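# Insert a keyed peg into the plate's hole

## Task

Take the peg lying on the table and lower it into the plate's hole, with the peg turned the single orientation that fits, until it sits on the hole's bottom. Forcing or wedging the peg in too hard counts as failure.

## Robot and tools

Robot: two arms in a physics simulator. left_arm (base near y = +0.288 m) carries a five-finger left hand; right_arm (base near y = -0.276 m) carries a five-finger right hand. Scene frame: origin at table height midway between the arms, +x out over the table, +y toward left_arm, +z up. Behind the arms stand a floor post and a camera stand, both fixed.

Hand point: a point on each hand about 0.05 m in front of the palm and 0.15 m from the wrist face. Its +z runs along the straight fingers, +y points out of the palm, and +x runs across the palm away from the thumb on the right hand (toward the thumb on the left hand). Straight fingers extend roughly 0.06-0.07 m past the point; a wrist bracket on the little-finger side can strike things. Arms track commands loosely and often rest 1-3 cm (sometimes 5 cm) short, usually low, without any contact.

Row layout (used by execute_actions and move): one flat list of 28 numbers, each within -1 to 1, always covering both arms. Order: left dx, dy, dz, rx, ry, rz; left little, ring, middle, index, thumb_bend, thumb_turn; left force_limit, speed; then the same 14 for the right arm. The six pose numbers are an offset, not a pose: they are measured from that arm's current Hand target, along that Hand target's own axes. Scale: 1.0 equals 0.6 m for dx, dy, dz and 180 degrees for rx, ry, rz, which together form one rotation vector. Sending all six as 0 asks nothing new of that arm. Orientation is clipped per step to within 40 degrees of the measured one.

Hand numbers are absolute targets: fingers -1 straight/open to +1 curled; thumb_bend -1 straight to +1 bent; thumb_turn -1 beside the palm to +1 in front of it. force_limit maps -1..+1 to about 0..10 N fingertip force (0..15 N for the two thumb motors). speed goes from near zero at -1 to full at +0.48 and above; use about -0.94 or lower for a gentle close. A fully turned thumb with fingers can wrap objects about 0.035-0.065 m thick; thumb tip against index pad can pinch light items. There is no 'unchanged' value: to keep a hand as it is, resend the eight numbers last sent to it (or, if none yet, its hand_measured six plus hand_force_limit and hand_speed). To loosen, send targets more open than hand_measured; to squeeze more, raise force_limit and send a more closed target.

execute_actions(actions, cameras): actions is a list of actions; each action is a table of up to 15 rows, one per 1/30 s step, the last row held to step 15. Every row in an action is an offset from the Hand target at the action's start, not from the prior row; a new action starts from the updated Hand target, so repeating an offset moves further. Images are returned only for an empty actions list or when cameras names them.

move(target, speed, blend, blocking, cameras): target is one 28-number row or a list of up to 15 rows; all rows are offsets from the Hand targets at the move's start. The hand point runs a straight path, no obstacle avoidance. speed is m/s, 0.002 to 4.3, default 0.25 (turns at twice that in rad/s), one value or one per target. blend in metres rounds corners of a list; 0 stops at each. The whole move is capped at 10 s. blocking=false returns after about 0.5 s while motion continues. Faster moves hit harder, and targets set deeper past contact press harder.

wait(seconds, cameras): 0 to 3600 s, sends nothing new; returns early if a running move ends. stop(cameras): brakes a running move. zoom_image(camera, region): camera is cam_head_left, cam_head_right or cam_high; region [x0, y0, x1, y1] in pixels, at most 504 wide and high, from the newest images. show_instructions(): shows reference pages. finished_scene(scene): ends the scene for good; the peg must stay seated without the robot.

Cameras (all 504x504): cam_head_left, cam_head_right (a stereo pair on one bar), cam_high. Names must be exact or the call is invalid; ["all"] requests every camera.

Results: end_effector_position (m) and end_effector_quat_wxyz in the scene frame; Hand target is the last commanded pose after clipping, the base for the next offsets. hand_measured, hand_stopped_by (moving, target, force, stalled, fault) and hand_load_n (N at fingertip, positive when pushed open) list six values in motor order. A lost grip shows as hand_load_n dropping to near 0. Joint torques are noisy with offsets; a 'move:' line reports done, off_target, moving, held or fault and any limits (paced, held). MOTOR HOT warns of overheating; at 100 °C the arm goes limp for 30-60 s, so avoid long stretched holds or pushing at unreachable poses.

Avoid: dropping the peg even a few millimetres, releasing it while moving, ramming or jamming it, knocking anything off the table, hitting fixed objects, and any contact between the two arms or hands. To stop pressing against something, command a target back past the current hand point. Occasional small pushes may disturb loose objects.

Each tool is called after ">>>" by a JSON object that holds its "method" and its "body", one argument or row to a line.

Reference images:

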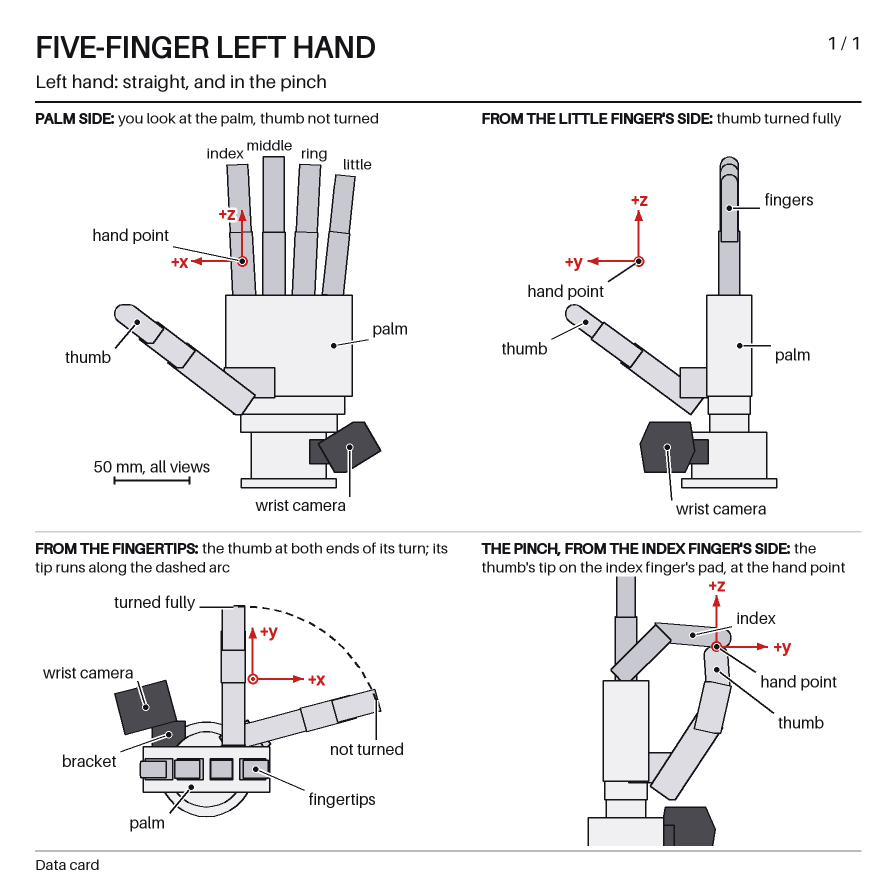

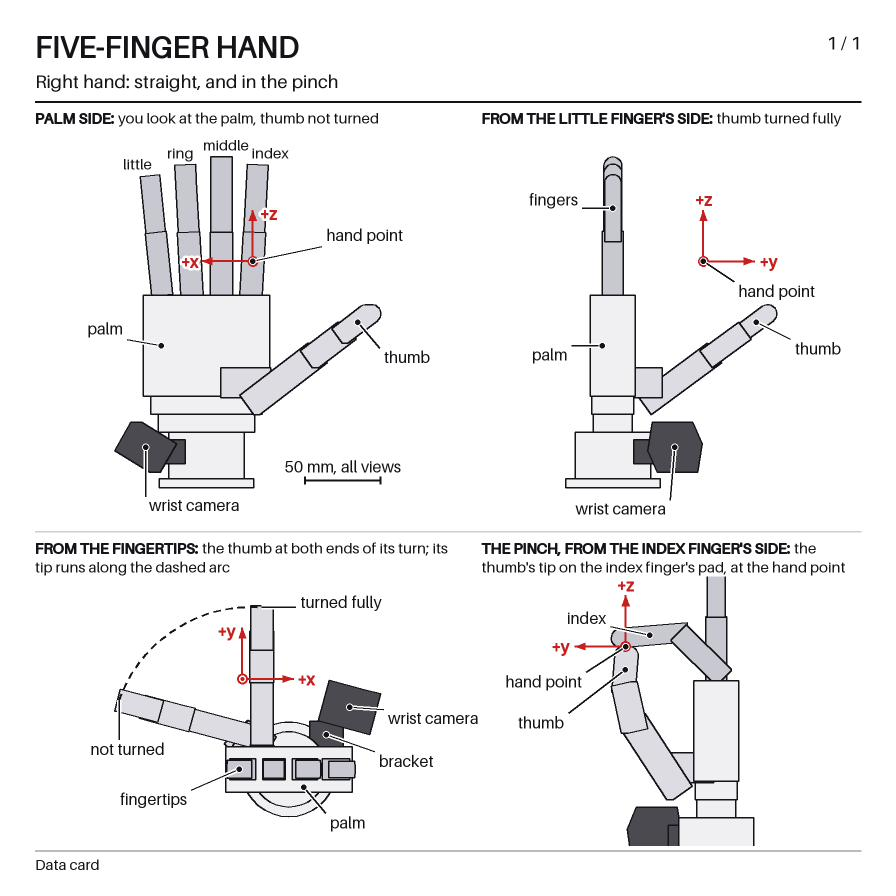

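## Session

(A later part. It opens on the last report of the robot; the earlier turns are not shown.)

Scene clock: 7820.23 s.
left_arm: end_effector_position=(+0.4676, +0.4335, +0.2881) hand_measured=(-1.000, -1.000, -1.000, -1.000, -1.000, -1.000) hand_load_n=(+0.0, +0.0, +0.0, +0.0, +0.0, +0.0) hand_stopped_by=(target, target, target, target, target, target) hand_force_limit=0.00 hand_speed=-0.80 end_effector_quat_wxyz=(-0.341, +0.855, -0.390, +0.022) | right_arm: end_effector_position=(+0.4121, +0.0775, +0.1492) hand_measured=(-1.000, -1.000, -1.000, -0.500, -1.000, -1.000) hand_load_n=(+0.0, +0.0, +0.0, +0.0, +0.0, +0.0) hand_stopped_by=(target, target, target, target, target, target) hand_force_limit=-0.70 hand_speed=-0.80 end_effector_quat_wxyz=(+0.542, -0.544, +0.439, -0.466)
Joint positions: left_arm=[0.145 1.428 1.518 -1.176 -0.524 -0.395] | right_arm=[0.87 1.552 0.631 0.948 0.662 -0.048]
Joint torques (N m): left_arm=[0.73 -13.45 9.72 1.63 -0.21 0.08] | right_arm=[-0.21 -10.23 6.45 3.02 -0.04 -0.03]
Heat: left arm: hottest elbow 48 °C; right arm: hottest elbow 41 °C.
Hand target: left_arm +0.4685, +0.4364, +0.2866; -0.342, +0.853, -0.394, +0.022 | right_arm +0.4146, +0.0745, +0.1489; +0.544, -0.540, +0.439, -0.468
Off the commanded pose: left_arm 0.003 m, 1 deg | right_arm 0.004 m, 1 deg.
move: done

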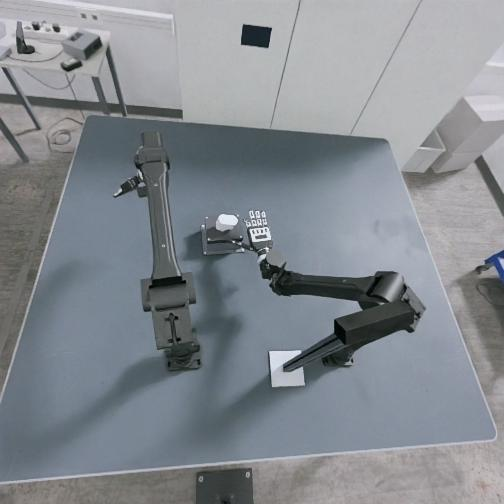

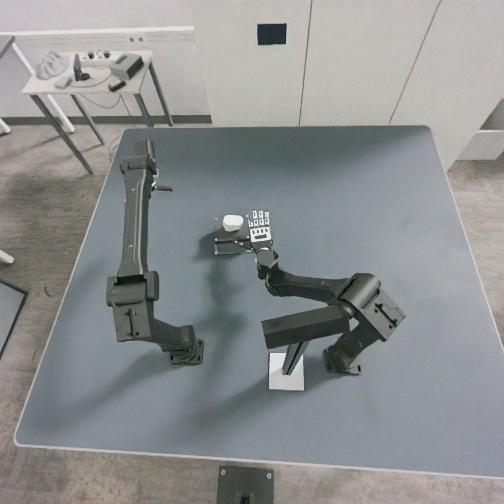

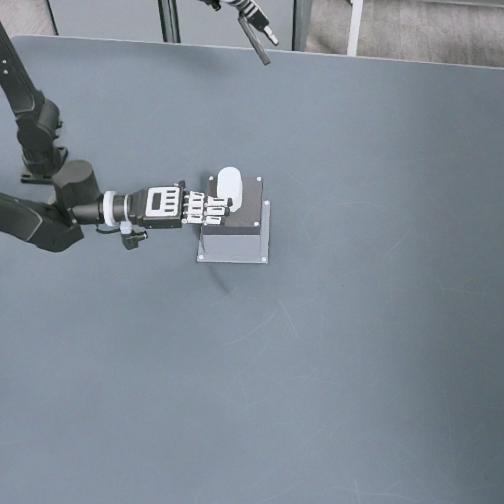

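>>> {"method": "move", "body": {
  "target": [
    [0,0,0,0,0,0,-1,-1,-1,-1,-1,-1,0,-0.8,-0.0012,0.038,0.0003,0,0,0,-1,-1,-1,-0.5,-1,-1,-0.7,-0.8]
  ],
  "speed": 0.04,
  "cameras": ["all"]
}}

>>> {"method": "zoom_image", "body": {
  "camera": "cam_high",
  "region": [190, 150, 270, 230]
}}

>>> {"method": "zoom_image", "body": {
  "camera": "cam_head_left",
  "region": [200, 195, 260, 255]
}}

Scene clock: 7841.40 s.
left_arm: end_effector_position=(+0.4676, +0.4335, +0.2881) hand_measured=(-1.000, -1.000, -1.000, -1.000, -1.000, -1.000) hand_load_n=(+0.0, +0.0, +0.0, +0.0, +0.0, -0.5) hand_stopped_by=(target, target, target, target, target, target) hand_force_limit=0.00 hand_speed=-0.80 end_effector_quat_wxyz=(-0.341, +0.855, -0.390, +0.022) | right_arm: end_effector_position=(+0.4131, +0.0781, +0.1268) hand_measured=(-1.000, -1.000, -1.000, -0.500, -1.000, -1.000) hand_load_n=(+0.0, +0.0, +0.0, -0.5, +0.0, +0.0) hand_stopped_by=(target, target, target, target, target, target) hand_force_limit=-0.70 hand_speed=-0.80 end_effector_quat_wxyz=(+0.542, -0.544, +0.439, -0.466)
Joint positions: left_arm=[0.145 1.428 1.518 -1.176 -0.524 -0.395] | right_arm=[0.868 1.621 0.62 1.029 0.661 -0.048]
Joint torques (N m): left_arm=[0.73 -13.51 9.72 1.63 -0.21 0.08] | right_arm=[-0.26 -10.58 5.82 2.93 -0.06 -0.03]
Heat: left arm: hottest elbow 48 °C; right arm: hottest elbow 41 °C.
Hand target: left_arm +0.4685, +0.4364, +0.2866; -0.342, +0.853, -0.394, +0.022 | right_arm +0.4154, +0.0747, +0.1261; +0.544, -0.540, +0.439, -0.468
Off the commanded pose: left_arm 0.003 m, 1 deg | right_arm 0.004 m, 1 deg.
move: done

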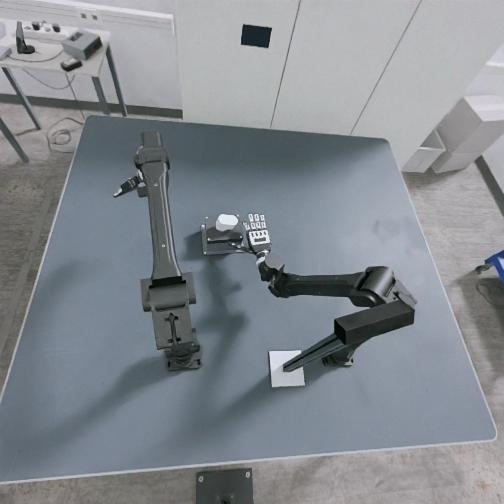

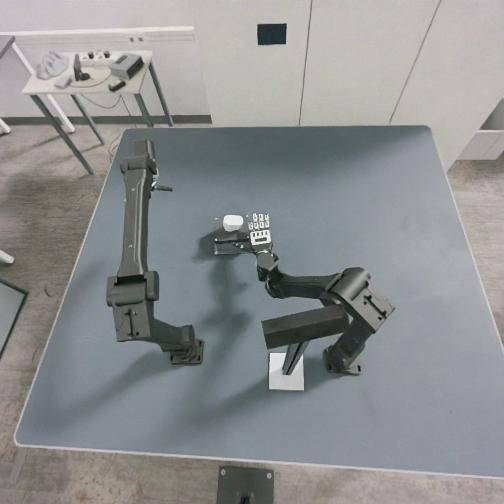

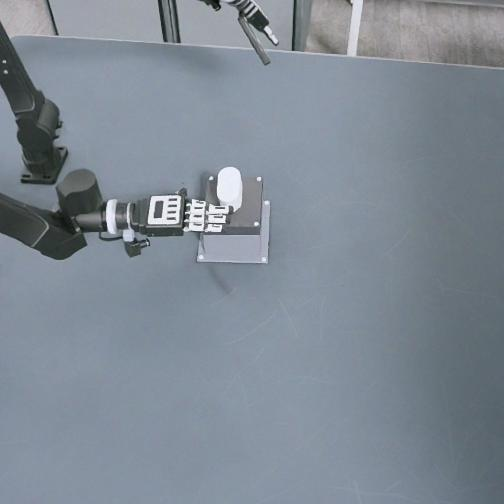

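Scaled by 6.300.

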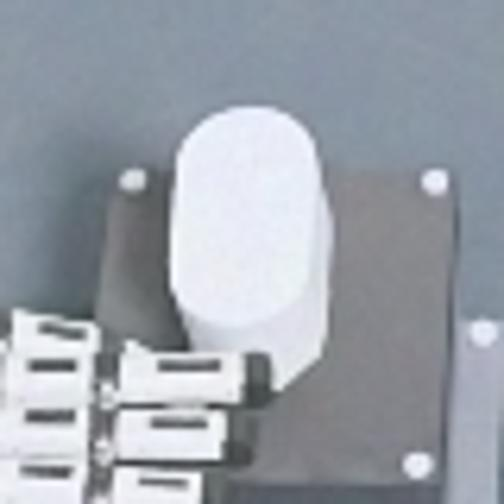

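Scaled by 8.400.

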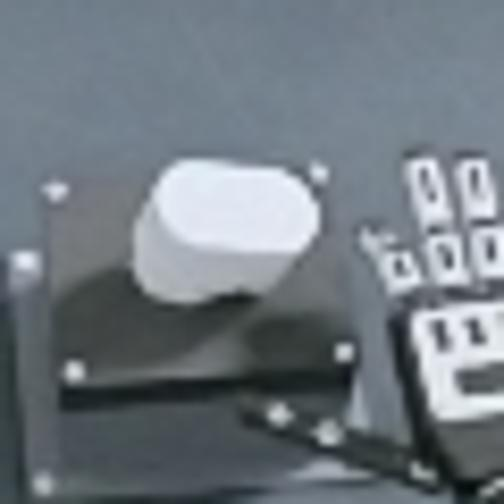

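>>> {"method": "move", "body": {
  "target": [
    [0,0,0,0,0,0,-1,-1,-1,-1,-1,-1,0,-0.8,-0.0164,-0.0005,0.0028,0,0,0,-1,-1,-1,-0.5,-1,-1,-0.7,-0.8]
  ],
  "speed": 0.02,
  "cameras": ["all"]
}}

>>> {"method": "zoom_image", "body": {
  "camera": "cam_high",
  "region": [200, 160, 250, 210]
}}

>>> {"method": "zoom_image", "body": {
  "camera": "cam_head_left",
  "region": [210, 205, 250, 245]
}}

Scene clock: 7852.83 s.
left_arm: end_effector_position=(+0.4676, +0.4335, +0.2881) hand_measured=(-1.000, -1.000, -1.000, -1.000, -1.000, -1.000) hand_load_n=(-0.5, +0.0, +0.0, +0.0, +0.0, +0.0) hand_stopped_by=(target, target, target, target, target, target) hand_force_limit=0.00 hand_speed=-0.80 end_effector_quat_wxyz=(-0.341, +0.855, -0.390, +0.022) | right_arm: end_effector_position=(+0.4133, +0.0767, +0.1198) hand_measured=(-1.000, -1.000, -1.000, -0.500, -1.000, -1.000) hand_load_n=(+0.0, +0.0, +0.0, +0.0, +0.0, +0.0) hand_stopped_by=(target, target, target, target, target, target) hand_force_limit=-0.70 hand_speed=-0.80 end_effector_quat_wxyz=(+0.536, -0.547, +0.442, -0.468)
Joint positions: left_arm=[0.145 1.428 1.518 -1.176 -0.524 -0.395] | right_arm=[0.87 1.634 0.62 1.029 0.671 -0.048]
Joint torques (N m): left_arm=[0.73 -13.51 9.72 1.63 -0.21 0.08] | right_arm=[0.85 -10.64 7.51 2.7 0.21 -0.04]
Heat: left arm: hottest elbow 48 °C; right arm: hottest elbow 40 °C.
Hand target: left_arm +0.4685, +0.4364, +0.2866; -0.342, +0.853, -0.394, +0.022 | right_arm +0.4154, +0.0846, +0.1260; +0.544, -0.541, +0.439, -0.468
Off the commanded pose: left_arm 0.003 m, 1 deg | right_arm 0.010 m, 1 deg.
move: done

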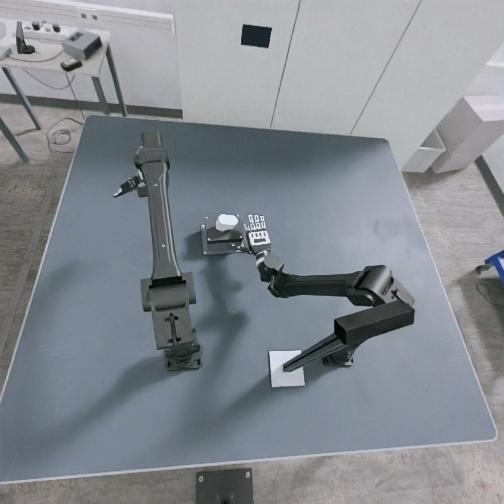

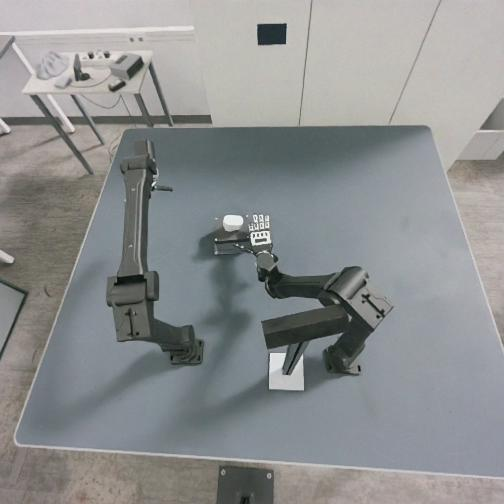

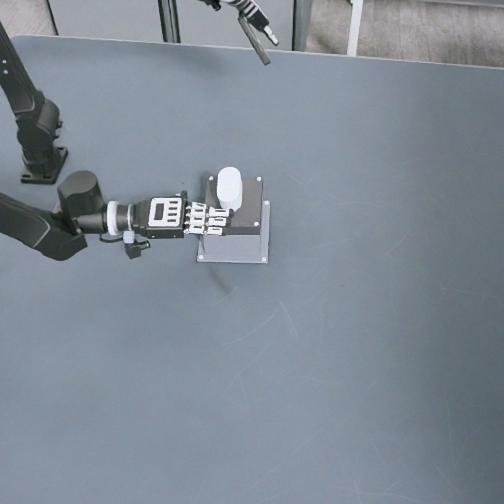

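Scaled by 10.080.

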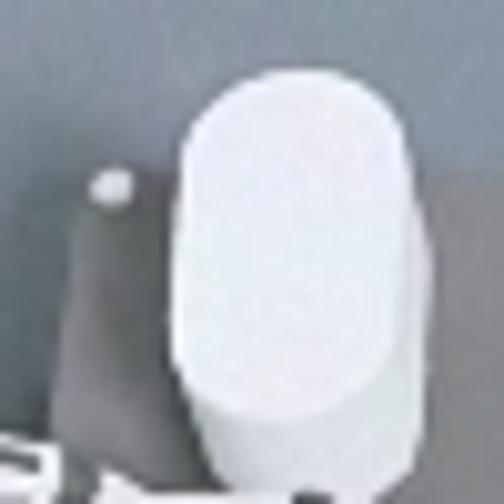

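Scaled by 12.600.

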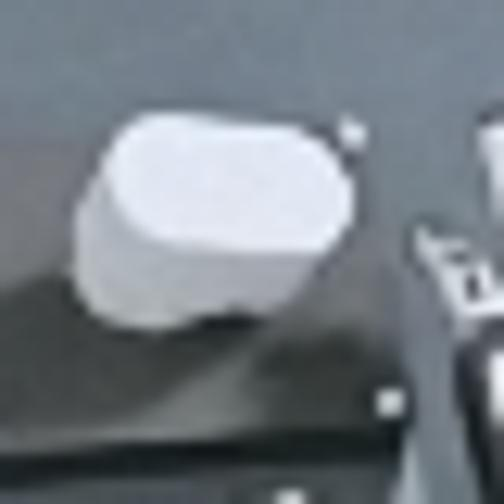

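>>> {"method": "move", "body": {
  "target": [
    [0,0,0,0,0,0,-1,-1,-1,-1,-1,-1,0,-0.8,-0.0066,-0.0002,0.0011,0,0,0,-1,-1,-1,-0.5,-1,-1,-0.7,-0.8]
  ],
  "speed": 0.02,
  "cameras": []
}}

>>> {"method": "move", "body": {
  "target": [
    [0,0,0,0,0,0,-1,-1,-1,-1,-1,-1,0,-0.8,-0.0049,-0.0002,0.0009,0,0,0,-1,-1,-1,-0.5,-1,-1,-0.7,-0.8]
  ],
  "speed": 0.02,
  "cameras": ["cam_high", "cam_head_left"]
}}

>>> {"method": "zoom_image", "body": {
  "camera": "cam_high",
  "region": [200, 160, 250, 210]
}}

>>> {"method": "zoom_image", "body": {
  "camera": "cam_head_left",
  "region": [210, 205, 250, 245]
}}

Scene clock: 7868.60 s.
left_arm: end_effector_position=(+0.4676, +0.4335, +0.2881) hand_measured=(-1.000, -1.000, -1.000, -1.000, -1.000, -1.000) hand_load_n=(+0.0, +0.0, +0.0, +0.0, +0.0, +0.0) hand_stopped_by=(target, target, target, target, target, target) hand_force_limit=0.00 hand_speed=-0.80 end_effector_quat_wxyz=(-0.341, +0.855, -0.390, +0.022) | right_arm: end_effector_position=(+0.4110, +0.0787, +0.1169) hand_measured=(-1.000, -1.000, -1.000, -0.500, -1.000, -1.000) hand_load_n=(+0.0, +0.0, +0.0, -0.5, +0.0, -0.5) hand_stopped_by=(target, target, target, target, target, target) hand_force_limit=-0.70 hand_speed=-0.80 end_effector_quat_wxyz=(+0.534, -0.549, +0.442, -0.468)
Joint positions: left_arm=[0.145 1.428 1.518 -1.176 -0.524 -0.395] | right_arm=[0.877 1.639 0.62 1.029 0.678 -0.048]
Joint torques (N m): left_arm=[0.67 -13.51 9.72 1.63 -0.21 0.08] | right_arm=[1.44 -10.58 8.24 2.59 0.23 -0.05]
Heat: left arm: hottest elbow 48 °C; right arm: hottest elbow 40 °C.
Hand target: left_arm +0.4685, +0.4364, +0.2866; -0.342, +0.853, -0.394, +0.022 | right_arm +0.4153, +0.0886, +0.1260; +0.544, -0.541, +0.439, -0.468
Off the commanded pose: left_arm 0.003 m, 1 deg | right_arm 0.014 m, 1 deg.
move: off_target (right_arm)

Scene clock: 7869.13 s.
left_arm: end_effector_position=(+0.4676, +0.4335, +0.2881) hand_measured=(-1.000, -1.000, -1.000, -1.000, -1.000, -1.000) hand_load_n=(+0.0, +0.0, +0.0, +0.0, +0.0, +0.0) hand_stopped_by=(target, target, target, target, target, target) hand_force_limit=0.00 hand_speed=-0.80 end_effector_quat_wxyz=(-0.341, +0.855, -0.390, +0.022) | right_arm: end_effector_position=(+0.4095, +0.0800, +0.1151) hand_measured=(-1.000, -1.000, -1.000, -0.500, -1.000, -1.000) hand_load_n=(+0.0, +0.0, +0.0, +0.0, +0.0, -0.5) hand_stopped_by=(target, target, target, target, target, target) hand_force_limit=-0.70 hand_speed=-0.80 end_effector_quat_wxyz=(+0.533, -0.550, +0.442, -0.468)
Joint positions: left_arm=[0.145 1.428 1.518 -1.176 -0.524 -0.395] | right_arm=[0.882 1.642 0.62 1.029 0.683 -0.048]
Joint torques (N m): left_arm=[0.73 -13.45 9.72 1.62 -0.21 0.08] | right_arm=[1.14 -10.64 8.7 2.51 0.26 -0.04]
Heat: left arm: hottest elbow 48 °C; right arm: hottest elbow 40 °C.
Hand target: left_arm +0.4685, +0.4364, +0.2866; -0.342, +0.853, -0.394, +0.022 | right_arm +0.4153, +0.0917, +0.1262; +0.544, -0.541, +0.439, -0.468
Off the commanded pose: left_arm 0.003 m, 1 deg | right_arm 0.017 m, 2 deg.
move: off_target (right_arm)
Images, in order (width x height): cam_head_left 504x504, cam_high 504x504.

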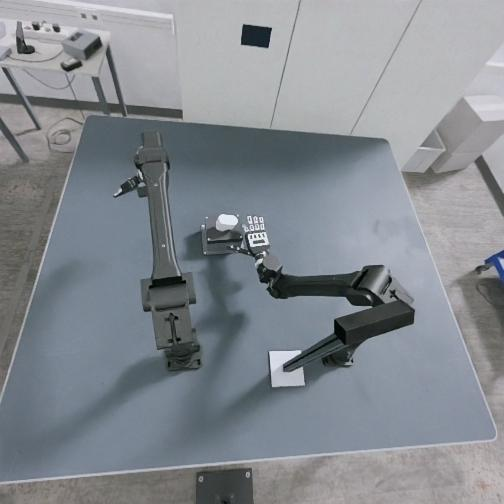

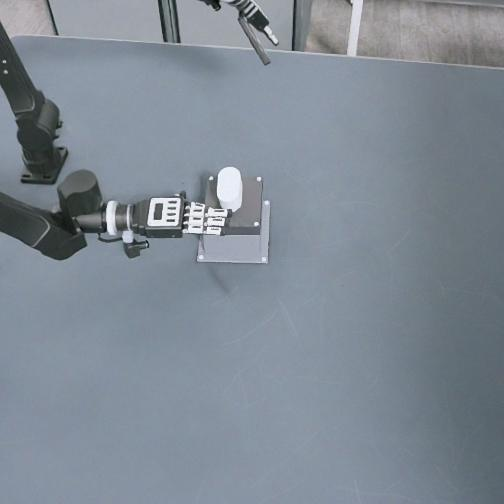

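Scaled by 10.080.

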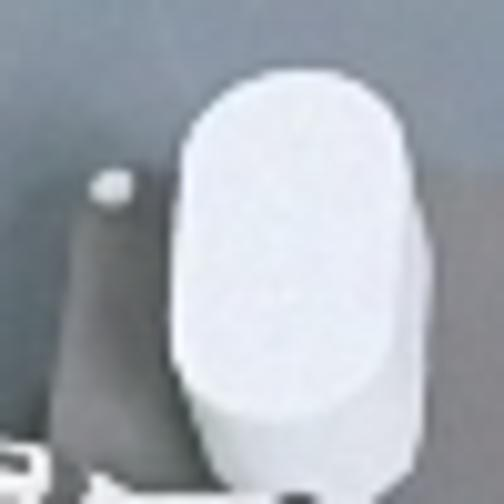

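Scaled by 12.600.

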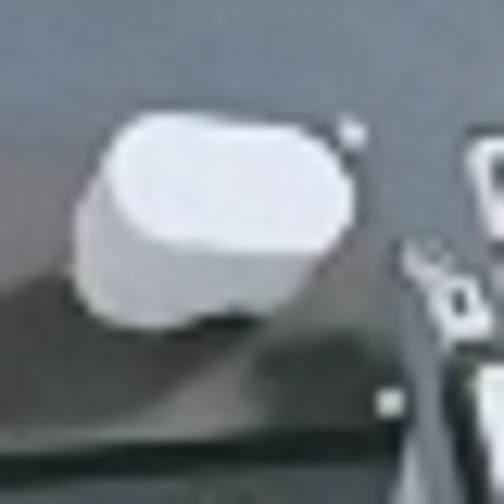

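>>> {"method": "move", "body": {
  "target": [
    [0,0,0,0,0,0,-1,-1,-1,-1,-1,-1,0,-0.8,-0.01,0,0,0.0004,-0.0127,0.0001,-1,-1,-1,-0.5,-1,-1,-0.7,-0.8]
  ],
  "speed": 0.03,
  "cameras": ["cam_high", "cam_head_left"]
}}

>>> {"method": "zoom_image", "body": {
  "camera": "cam_high",
  "region": [200, 160, 250, 210]
}}

>>> {"method": "zoom_image", "body": {
  "camera": "cam_head_left",
  "region": [210, 205, 250, 245]
}}

Scene clock: 7886.23 s.
left_arm: end_effector_position=(+0.4676, +0.4335, +0.2881) hand_measured=(-1.000, -1.000, -1.000, -1.000, -1.000, -1.000) hand_load_n=(+0.0, +0.0, +0.0, +0.0, +0.0, +0.0) hand_stopped_by=(target, target, target, target, target, target) hand_force_limit=0.00 hand_speed=-0.80 end_effector_quat_wxyz=(-0.341, +0.855, -0.390, +0.022) | right_arm: end_effector_position=(+0.4070, +0.0871, +0.1151) hand_measured=(-1.000, -1.000, -1.000, -0.500, -1.000, -1.000) hand_load_n=(+0.0, -0.5, +0.0, +0.0, +0.0, +0.0) hand_stopped_by=(target, target, target, target, target, target) hand_force_limit=-0.70 hand_speed=-0.80 end_effector_quat_wxyz=(+0.542, -0.558, +0.431, -0.458)
Joint positions: left_arm=[0.145 1.428 1.518 -1.176 -0.524 -0.395] | right_arm=[0.882 1.642 0.62 1.029 0.644 -0.048]
Joint torques (N m): left_arm=[0.67 -13.45 9.72 1.62 -0.21 0.08] | right_arm=[0.62 -10.58 8.72 2.5 -0.08 -0.03]
Heat: left arm: hottest elbow 48 °C; right arm: hottest elbow 40 °C.
Hand target: left_arm +0.4685, +0.4364, +0.2866; -0.342, +0.853, -0.394, +0.022 | right_arm +0.4142, +0.0976, +0.1260; +0.553, -0.549, +0.428, -0.457
Off the commanded pose: left_arm 0.003 m, 1 deg | right_arm 0.017 m, 2 deg.
move: off_target (right_arm)
Images, in order (width x height): cam_head_left 504x504, cam_high 504x504.

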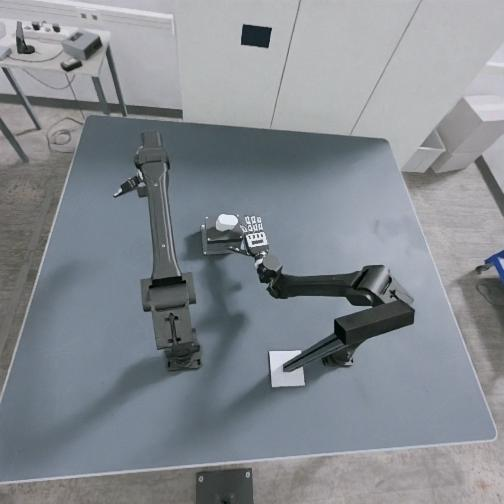

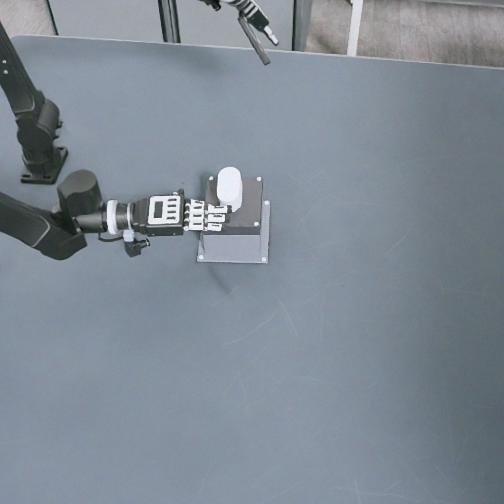

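Scaled by 10.080.

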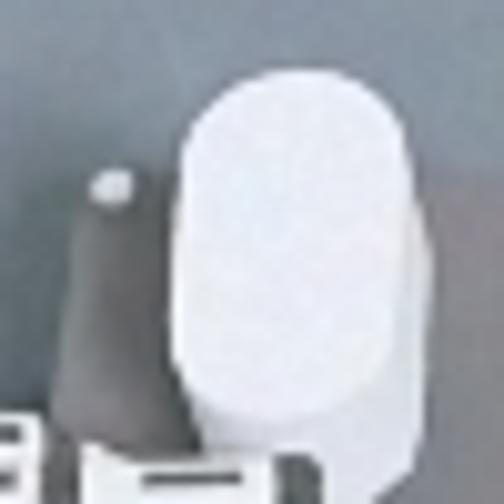

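Scaled by 12.600.

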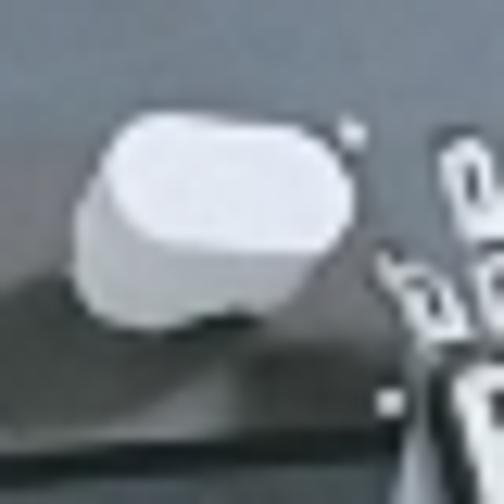

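>>> {"method": "move", "body": {
  "target": [
    [0,0,0,0,0,0,-1,-1,-1,-1,-1,-1,0,-0.8,-0.005,0,0,0.0002,-0.0064,0,-1,-1,-1,-0.5,-1,-1,-0.7,-0.8]
  ],
  "speed": 0.03,
  "cameras": ["cam_high", "cam_head_left"]
}}

>>> {"method": "zoom_image", "body": {
  "camera": "cam_high",
  "region": [200, 160, 250, 210]
}}

>>> {"method": "zoom_image", "body": {
  "camera": "cam_head_left",
  "region": [210, 205, 250, 245]
}}

Scene clock: 7902.17 s.
left_arm: end_effector_position=(+0.4676, +0.4335, +0.2881) hand_measured=(-1.000, -1.000, -1.000, -1.000, -1.000, -1.000) hand_load_n=(+0.0, +0.0, +0.0, +0.0, +0.0, +0.0) hand_stopped_by=(target, target, target, target, target, target) hand_force_limit=0.00 hand_speed=-0.80 end_effector_quat_wxyz=(-0.341, +0.855, -0.390, +0.022) | right_arm: end_effector_position=(+0.4054, +0.0913, +0.1151) hand_measured=(-1.000, -1.000, -1.000, -0.500, -1.000, -1.000) hand_load_n=(+0.0, +0.0, +0.0, +0.0, +0.0, +0.0) hand_stopped_by=(target, target, target, target, target, target) hand_force_limit=-0.70 hand_speed=-0.80 end_effector_quat_wxyz=(+0.547, -0.563, +0.424, -0.451)
Joint positions: left_arm=[0.145 1.428 1.518 -1.176 -0.524 -0.395] | right_arm=[0.882 1.642 0.62 1.029 0.622 -0.048]
Joint torques (N m): left_arm=[0.79 -13.57 9.73 1.63 -0.21 0.08] | right_arm=[0.38 -10.58 8.72 2.51 0 -0.03]
Heat: left arm: hottest elbow 48 °C; right arm: hottest elbow 41 °C.
Hand target: left_arm +0.4685, +0.4364, +0.2866; -0.342, +0.853, -0.394, +0.022 | right_arm +0.4136, +0.1006, +0.1259; +0.557, -0.554, +0.422, -0.452
Off the commanded pose: left_arm 0.003 m, 1 deg | right_arm 0.016 m, 2 deg.
move: off_target (right_arm)
Images, in order (width x height): cam_head_left 504x504, cam_high 504x504.

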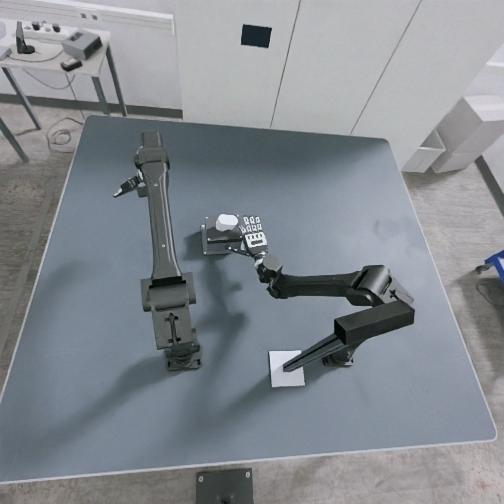

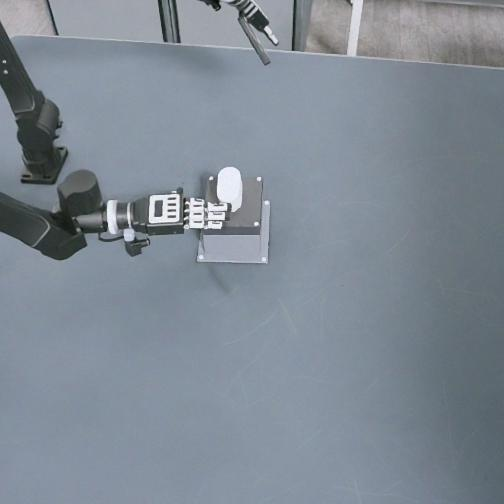

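Scaled by 10.080.

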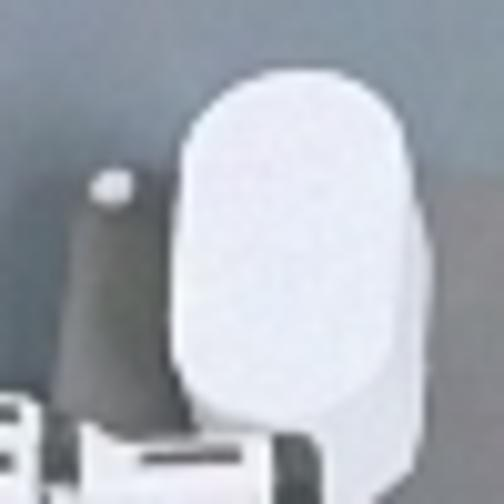

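Scaled by 12.600.

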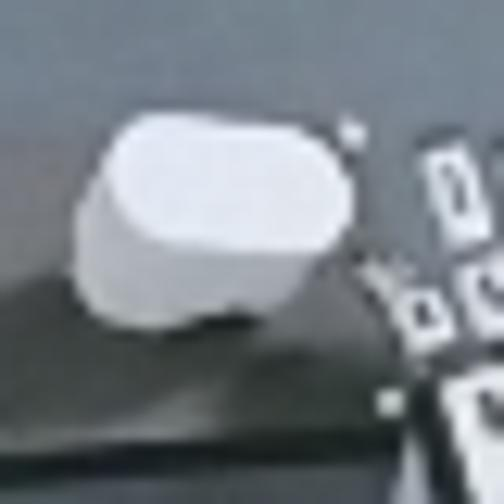

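>>> {"method": "move", "body": {
  "target": [
    [0,0,0,0,0,0,-1,-1,-1,-1,-1,-1,0,-0.8,-0.005,0,0,0.0002,-0.0064,0,-1,-1,-1,-0.5,-1,-1,-0.7,-0.8]
  ],
  "speed": 0.03,
  "cameras": ["cam_high", "cam_head_left"]
}}

>>> {"method": "zoom_image", "body": {
  "camera": "cam_high",
  "region": [200, 160, 250, 210]
}}

>>> {"method": "zoom_image", "body": {
  "camera": "cam_head_left",
  "region": [210, 205, 250, 245]
}}

Scene clock: 7917.50 s.
left_arm: end_effector_position=(+0.4676, +0.4335, +0.2881) hand_measured=(-1.000, -1.000, -1.000, -1.000, -1.000, -1.000) hand_load_n=(+0.0, +0.0, +0.0, +0.0, +0.0, -0.5) hand_stopped_by=(target, target, target, target, target, target) hand_force_limit=0.00 hand_speed=-0.80 end_effector_quat_wxyz=(-0.341, +0.855, -0.390, +0.022) | right_arm: end_effector_position=(+0.4037, +0.0954, +0.1152) hand_measured=(-1.000, -1.000, -1.000, -0.500, -1.000, -1.000) hand_load_n=(+0.0, +0.0, +0.0, +0.0, -0.5, +0.0) hand_stopped_by=(target, target, target, target, target, target) hand_force_limit=-0.70 hand_speed=-0.80 end_effector_quat_wxyz=(+0.552, -0.568, +0.418, -0.445)
Joint positions: left_arm=[0.145 1.428 1.518 -1.176 -0.524 -0.395] | right_arm=[0.882 1.642 0.62 1.029 0.599 -0.048]
Joint torques (N m): left_arm=[0.67 -13.45 9.72 1.63 -0.21 0.07] | right_arm=[0.15 -10.58 8.73 2.48 -0.06 -0.03]
Heat: left arm: hottest elbow 48 °C; right arm: hottest elbow 41 °C.
Hand target: left_arm +0.4685, +0.4364, +0.2866; -0.342, +0.853, -0.394, +0.022 | right_arm +0.4129, +0.1035, +0.1258; +0.562, -0.558, +0.417, -0.447
Off the commanded pose: left_arm 0.003 m, 1 deg | right_arm 0.016 m, 2 deg.
move: off_target (right_arm)
Images, in order (width x height): cam_head_left 504x504, cam_high 504x504.

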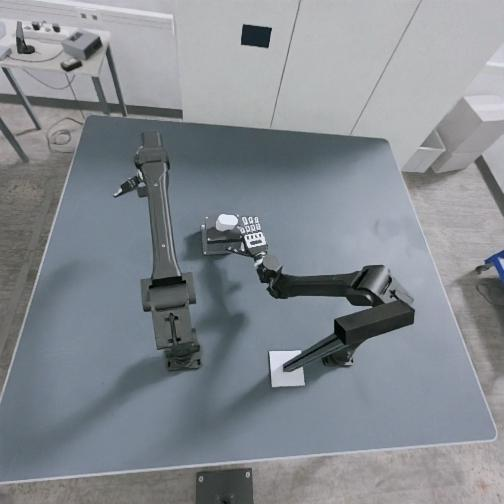

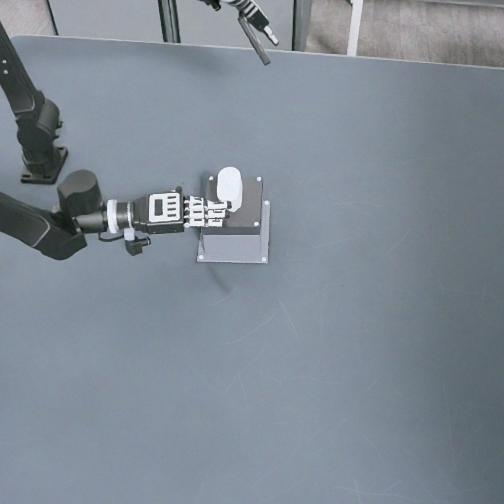

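Scaled by 10.080.

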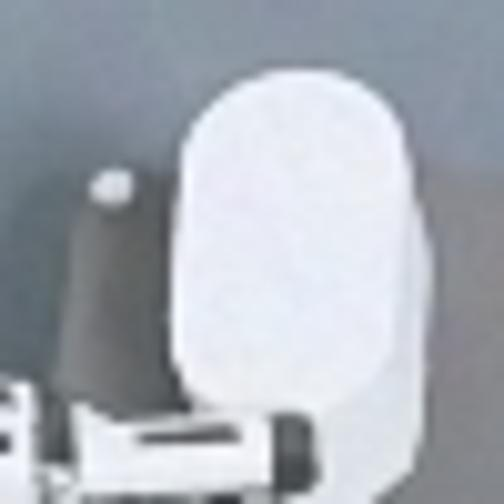

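Scaled by 12.600.

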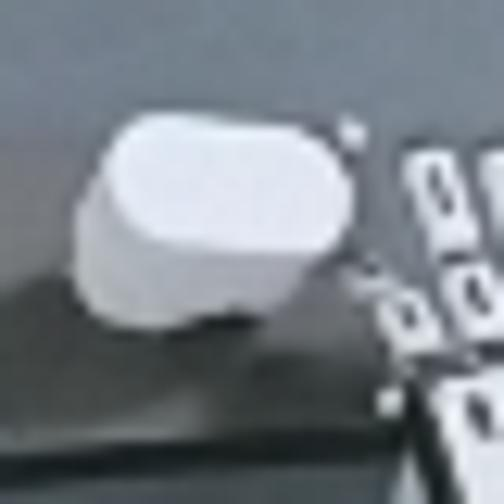

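>>> {"method": "move", "body": {
  "target": [
    [0,0,0,0,0,0,-1,-1,-1,-1,-1,-1,0,-0.8,-0.0035,0,0,0.0001,-0.0045,0,-1,-1,-1,-0.5,-1,-1,-0.7,-0.8]
  ],
  "speed": 0.02,
  "cameras": ["cam_high", "cam_head_left"]
}}

>>> {"method": "zoom_image", "body": {
  "camera": "cam_high",
  "region": [200, 160, 250, 210]
}}

>>> {"method": "zoom_image", "body": {
  "camera": "cam_head_left",
  "region": [210, 205, 250, 245]
}}

Scene clock: 7927.47 s.
left_arm: end_effector_position=(+0.4676, +0.4335, +0.2881) hand_measured=(-1.000, -1.000, -1.000, -1.000, -1.000, -1.000) hand_load_n=(+0.0, +0.0, +0.0, +0.0, +0.0, +0.0) hand_stopped_by=(target, target, target, target, target, target) hand_force_limit=0.00 hand_speed=-0.80 end_effector_quat_wxyz=(-0.341, +0.855, -0.390, +0.022) | right_arm: end_effector_position=(+0.4025, +0.0983, +0.1152) hand_measured=(-1.000, -1.000, -1.000, -0.500, -1.000, -1.000) hand_load_n=(+0.0, +0.0, +0.0, +0.0, +0.0, +0.0) hand_stopped_by=(target, target, target, target, target, target) hand_force_limit=-0.70 hand_speed=-0.80 end_effector_quat_wxyz=(+0.555, -0.571, +0.413, -0.441)
Joint positions: left_arm=[0.145 1.428 1.518 -1.176 -0.524 -0.395] | right_arm=[0.882 1.642 0.62 1.029 0.583 -0.048]
Joint torques (N m): left_arm=[0.73 -13.51 9.72 1.63 -0.21 0.08] | right_arm=[-0.03 -10.64 8.72 2.47 -0.04 -0.02]
Heat: left arm: hottest elbow 48 °C; right arm: hottest elbow 41 °C.
Hand target: left_arm +0.4685, +0.4364, +0.2866; -0.342, +0.853, -0.394, +0.022 | right_arm +0.4123, +0.1055, +0.1257; +0.565, -0.561, +0.413, -0.443
Off the commanded pose: left_arm 0.003 m, 1 deg | right_arm 0.016 m, 2 deg.
move: off_target (right_arm)
Images, in order (width x height): cam_head_left 504x504, cam_high 504x504.

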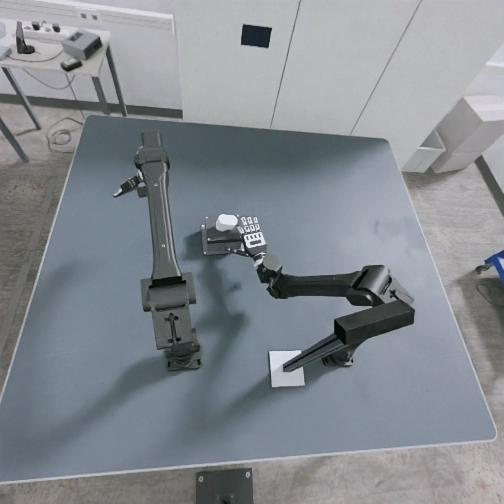

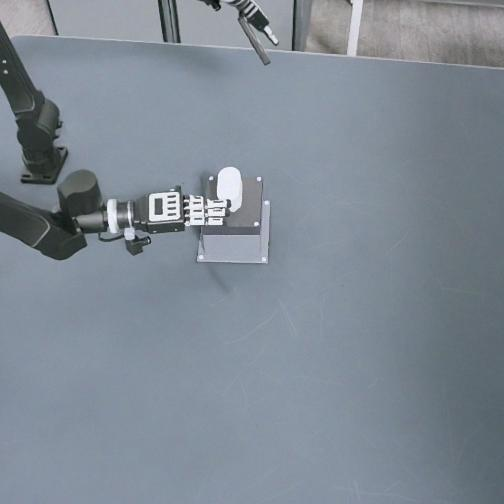

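Scaled by 10.080.

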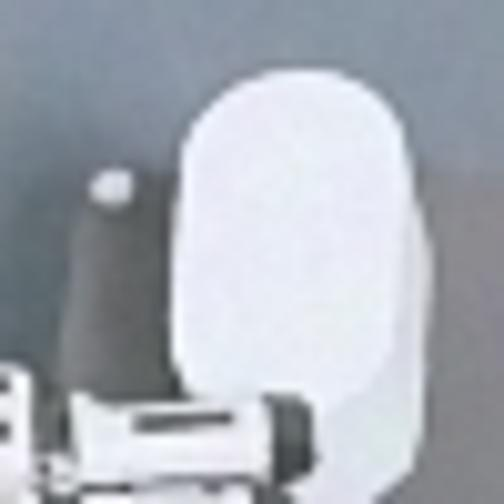

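Scaled by 12.600.

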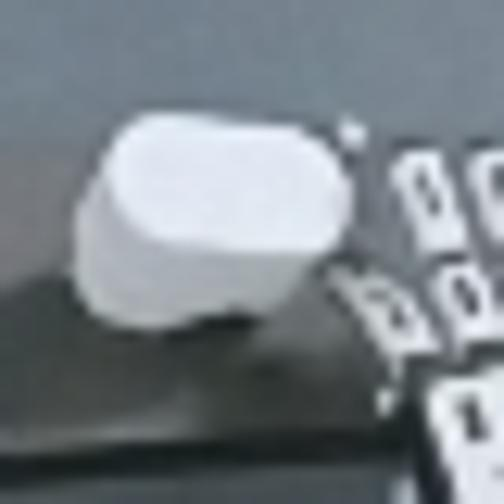

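>>> {"method": "move", "body": {
  "target": [
    [0,0,0,0,0,0,-1,-1,-1,-1,-1,-1,0,-0.8,-0.0035,0,0,0.0001,-0.0045,0,-1,-1,-1,-0.5,-1,-1,-0.7,-0.8]
  ],
  "speed": 0.02,
  "cameras": ["cam_high", "cam_head_left"]
}}

>>> {"method": "zoom_image", "body": {
  "camera": "cam_high",
  "region": [200, 160, 250, 210]
}}

>>> {"method": "zoom_image", "body": {
  "camera": "cam_head_left",
  "region": [210, 205, 250, 245]
}}

Scene clock: 7941.20 s.
left_arm: end_effector_position=(+0.4676, +0.4335, +0.2881) hand_measured=(-1.000, -1.000, -1.000, -1.000, -1.000, -1.000) hand_load_n=(+0.0, +0.0, +0.0, +0.0, +0.0, +0.0) hand_stopped_by=(target, target, target, target, target, target) hand_force_limit=0.00 hand_speed=-0.80 end_effector_quat_wxyz=(-0.341, +0.855, -0.390, +0.022) | right_arm: end_effector_position=(+0.4012, +0.1012, +0.1152) hand_measured=(-1.000, -1.000, -1.000, -0.500, -1.000, -1.000) hand_load_n=(+0.0, +0.0, +0.0, +0.0, +0.0, +0.0) hand_stopped_by=(target, target, target, target, target, target) hand_force_limit=-0.70 hand_speed=-0.80 end_effector_quat_wxyz=(+0.559, -0.575, +0.409, -0.436)
Joint positions: left_arm=[0.145 1.428 1.518 -1.176 -0.524 -0.395] | right_arm=[0.882 1.642 0.62 1.029 0.567 -0.048]
Joint torques (N m): left_arm=[0.73 -13.51 9.72 1.62 -0.21 0.07] | right_arm=[-0.32 -10.7 8.75 2.47 -0.04 -0.02]
Heat: left arm: hottest elbow 48 °C; right arm: hottest elbow 41 °C.
Hand target: left_arm +0.4685, +0.4364, +0.2866; -0.342, +0.853, -0.394, +0.022 | right_arm +0.4118, +0.1075, +0.1257; +0.568, -0.564, +0.409, -0.439
Off the commanded pose: left_arm 0.003 m, 1 deg | right_arm 0.016 m, 2 deg.
move: off_target (right_arm)
Images, in order (width x height): cam_head_left 504x504, cam_high 504x504.

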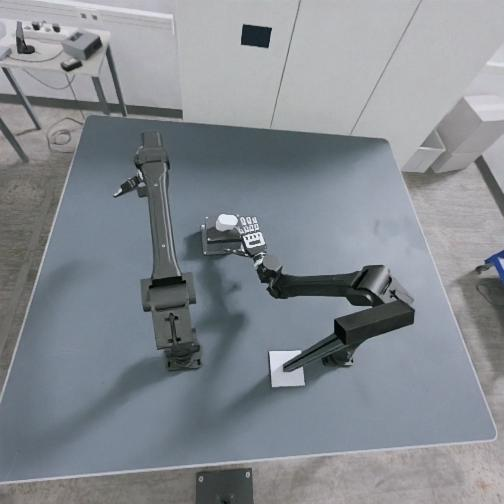

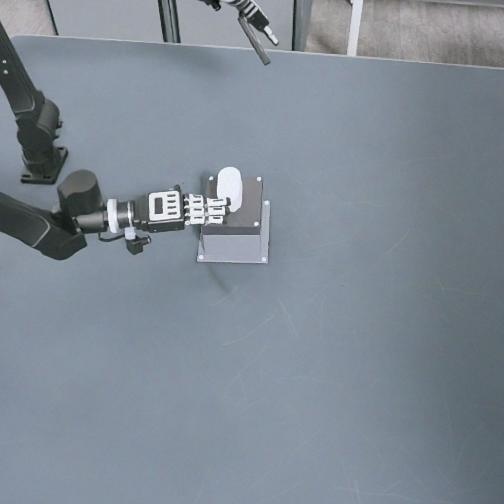

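Scaled by 10.080.

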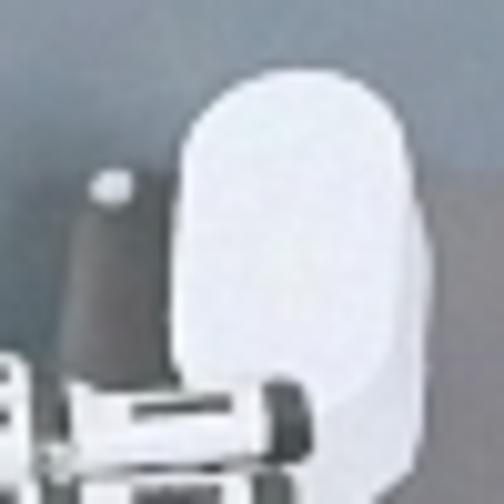

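Scaled by 12.600.

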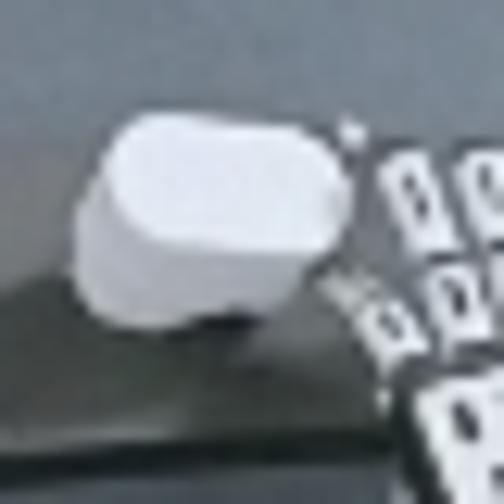

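>>> {"method": "move", "body": {
  "target": [
    [0,0,0,0,0,0,-1,-1,-1,-1,-1,-1,0,-0.8,-0.008,0,0,0.0001,-0.0045,0,-1,-1,-1,-0.5,-1,-1,-0.7,-0.8]
  ],
  "speed": 0.02,
  "cameras": ["cam_high", "cam_head_left"]
}}

>>> {"method": "zoom_image", "body": {
  "camera": "cam_high",
  "region": [200, 160, 250, 210]
}}

>>> {"method": "zoom_image", "body": {
  "camera": "cam_head_left",
  "region": [210, 205, 250, 245]
}}

Scene clock: 7953.73 s.
left_arm: end_effector_position=(+0.4676, +0.4335, +0.2881) hand_measured=(-1.000, -1.000, -1.000, -1.000, -1.000, -1.000) hand_load_n=(+0.0, +0.0, +0.0, +0.0, +0.0, +0.0) hand_stopped_by=(target, target, target, target, target, target) hand_force_limit=0.00 hand_speed=-0.80 end_effector_quat_wxyz=(-0.341, +0.855, -0.390, +0.022) | right_arm: end_effector_position=(+0.4003, +0.1030, +0.1137) hand_measured=(-1.000, -1.000, -1.000, -0.500, -1.000, -1.000) hand_load_n=(+0.0, +0.0, +0.0, +0.0, +0.0, +0.0) hand_stopped_by=(target, target, target, target, target, target) hand_force_limit=-0.70 hand_speed=-0.80 end_effector_quat_wxyz=(+0.560, -0.578, +0.406, -0.433)
Joint positions: left_arm=[0.145 1.428 1.518 -1.176 -0.524 -0.395] | right_arm=[0.882 1.645 0.62 1.029 0.556 -0.048]
Joint torques (N m): left_arm=[0.73 -13.51 9.72 1.63 -0.21 0.08] | right_arm=[0.09 -10.7 9.06 2.41 -0.04 -0.02]
Heat: left arm: hottest elbow 48 °C; right arm: hottest elbow 41 °C.
Hand target: left_arm +0.4685, +0.4364, +0.2866; -0.342, +0.853, -0.394, +0.022 | right_arm +0.4104, +0.1121, +0.1255; +0.571, -0.567, +0.404, -0.435
Off the commanded pose: left_arm 0.003 m, 1 deg | right_arm 0.018 m, 2 deg.
move: off_target (right_arm)
Images, in order (width x height): cam_head_left 504x504, cam_high 504x504.

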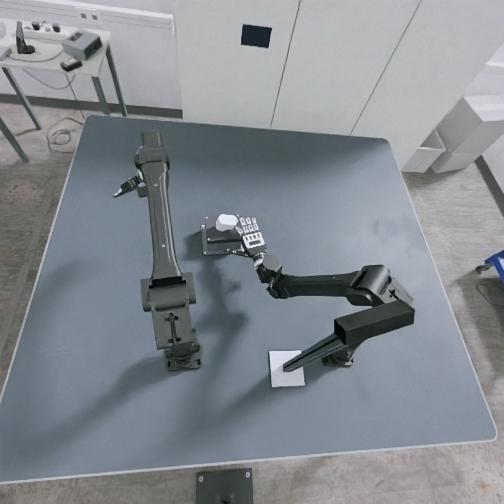

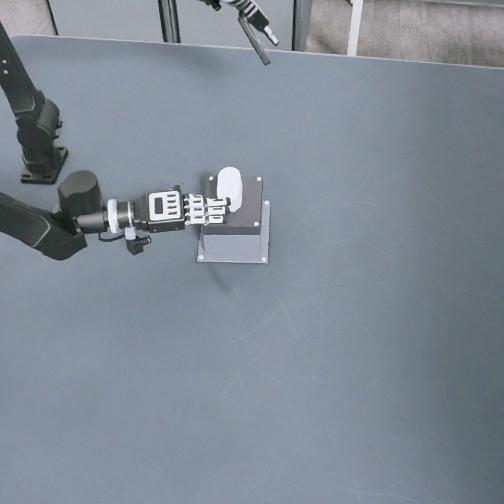

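Scaled by 10.080.

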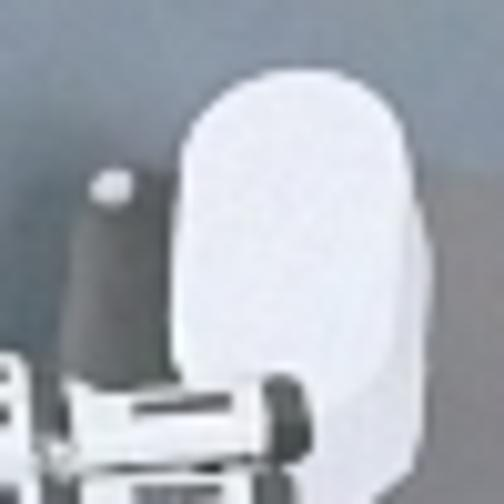

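Scaled by 12.600.

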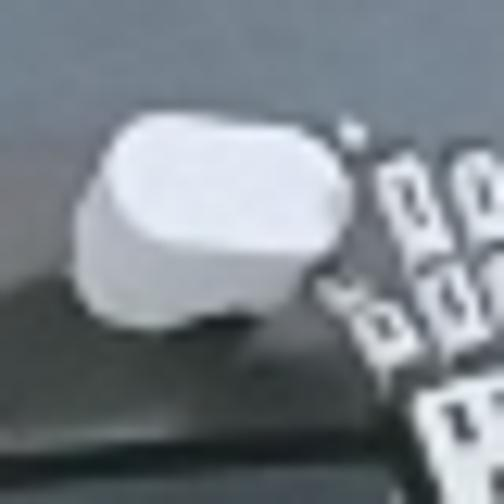

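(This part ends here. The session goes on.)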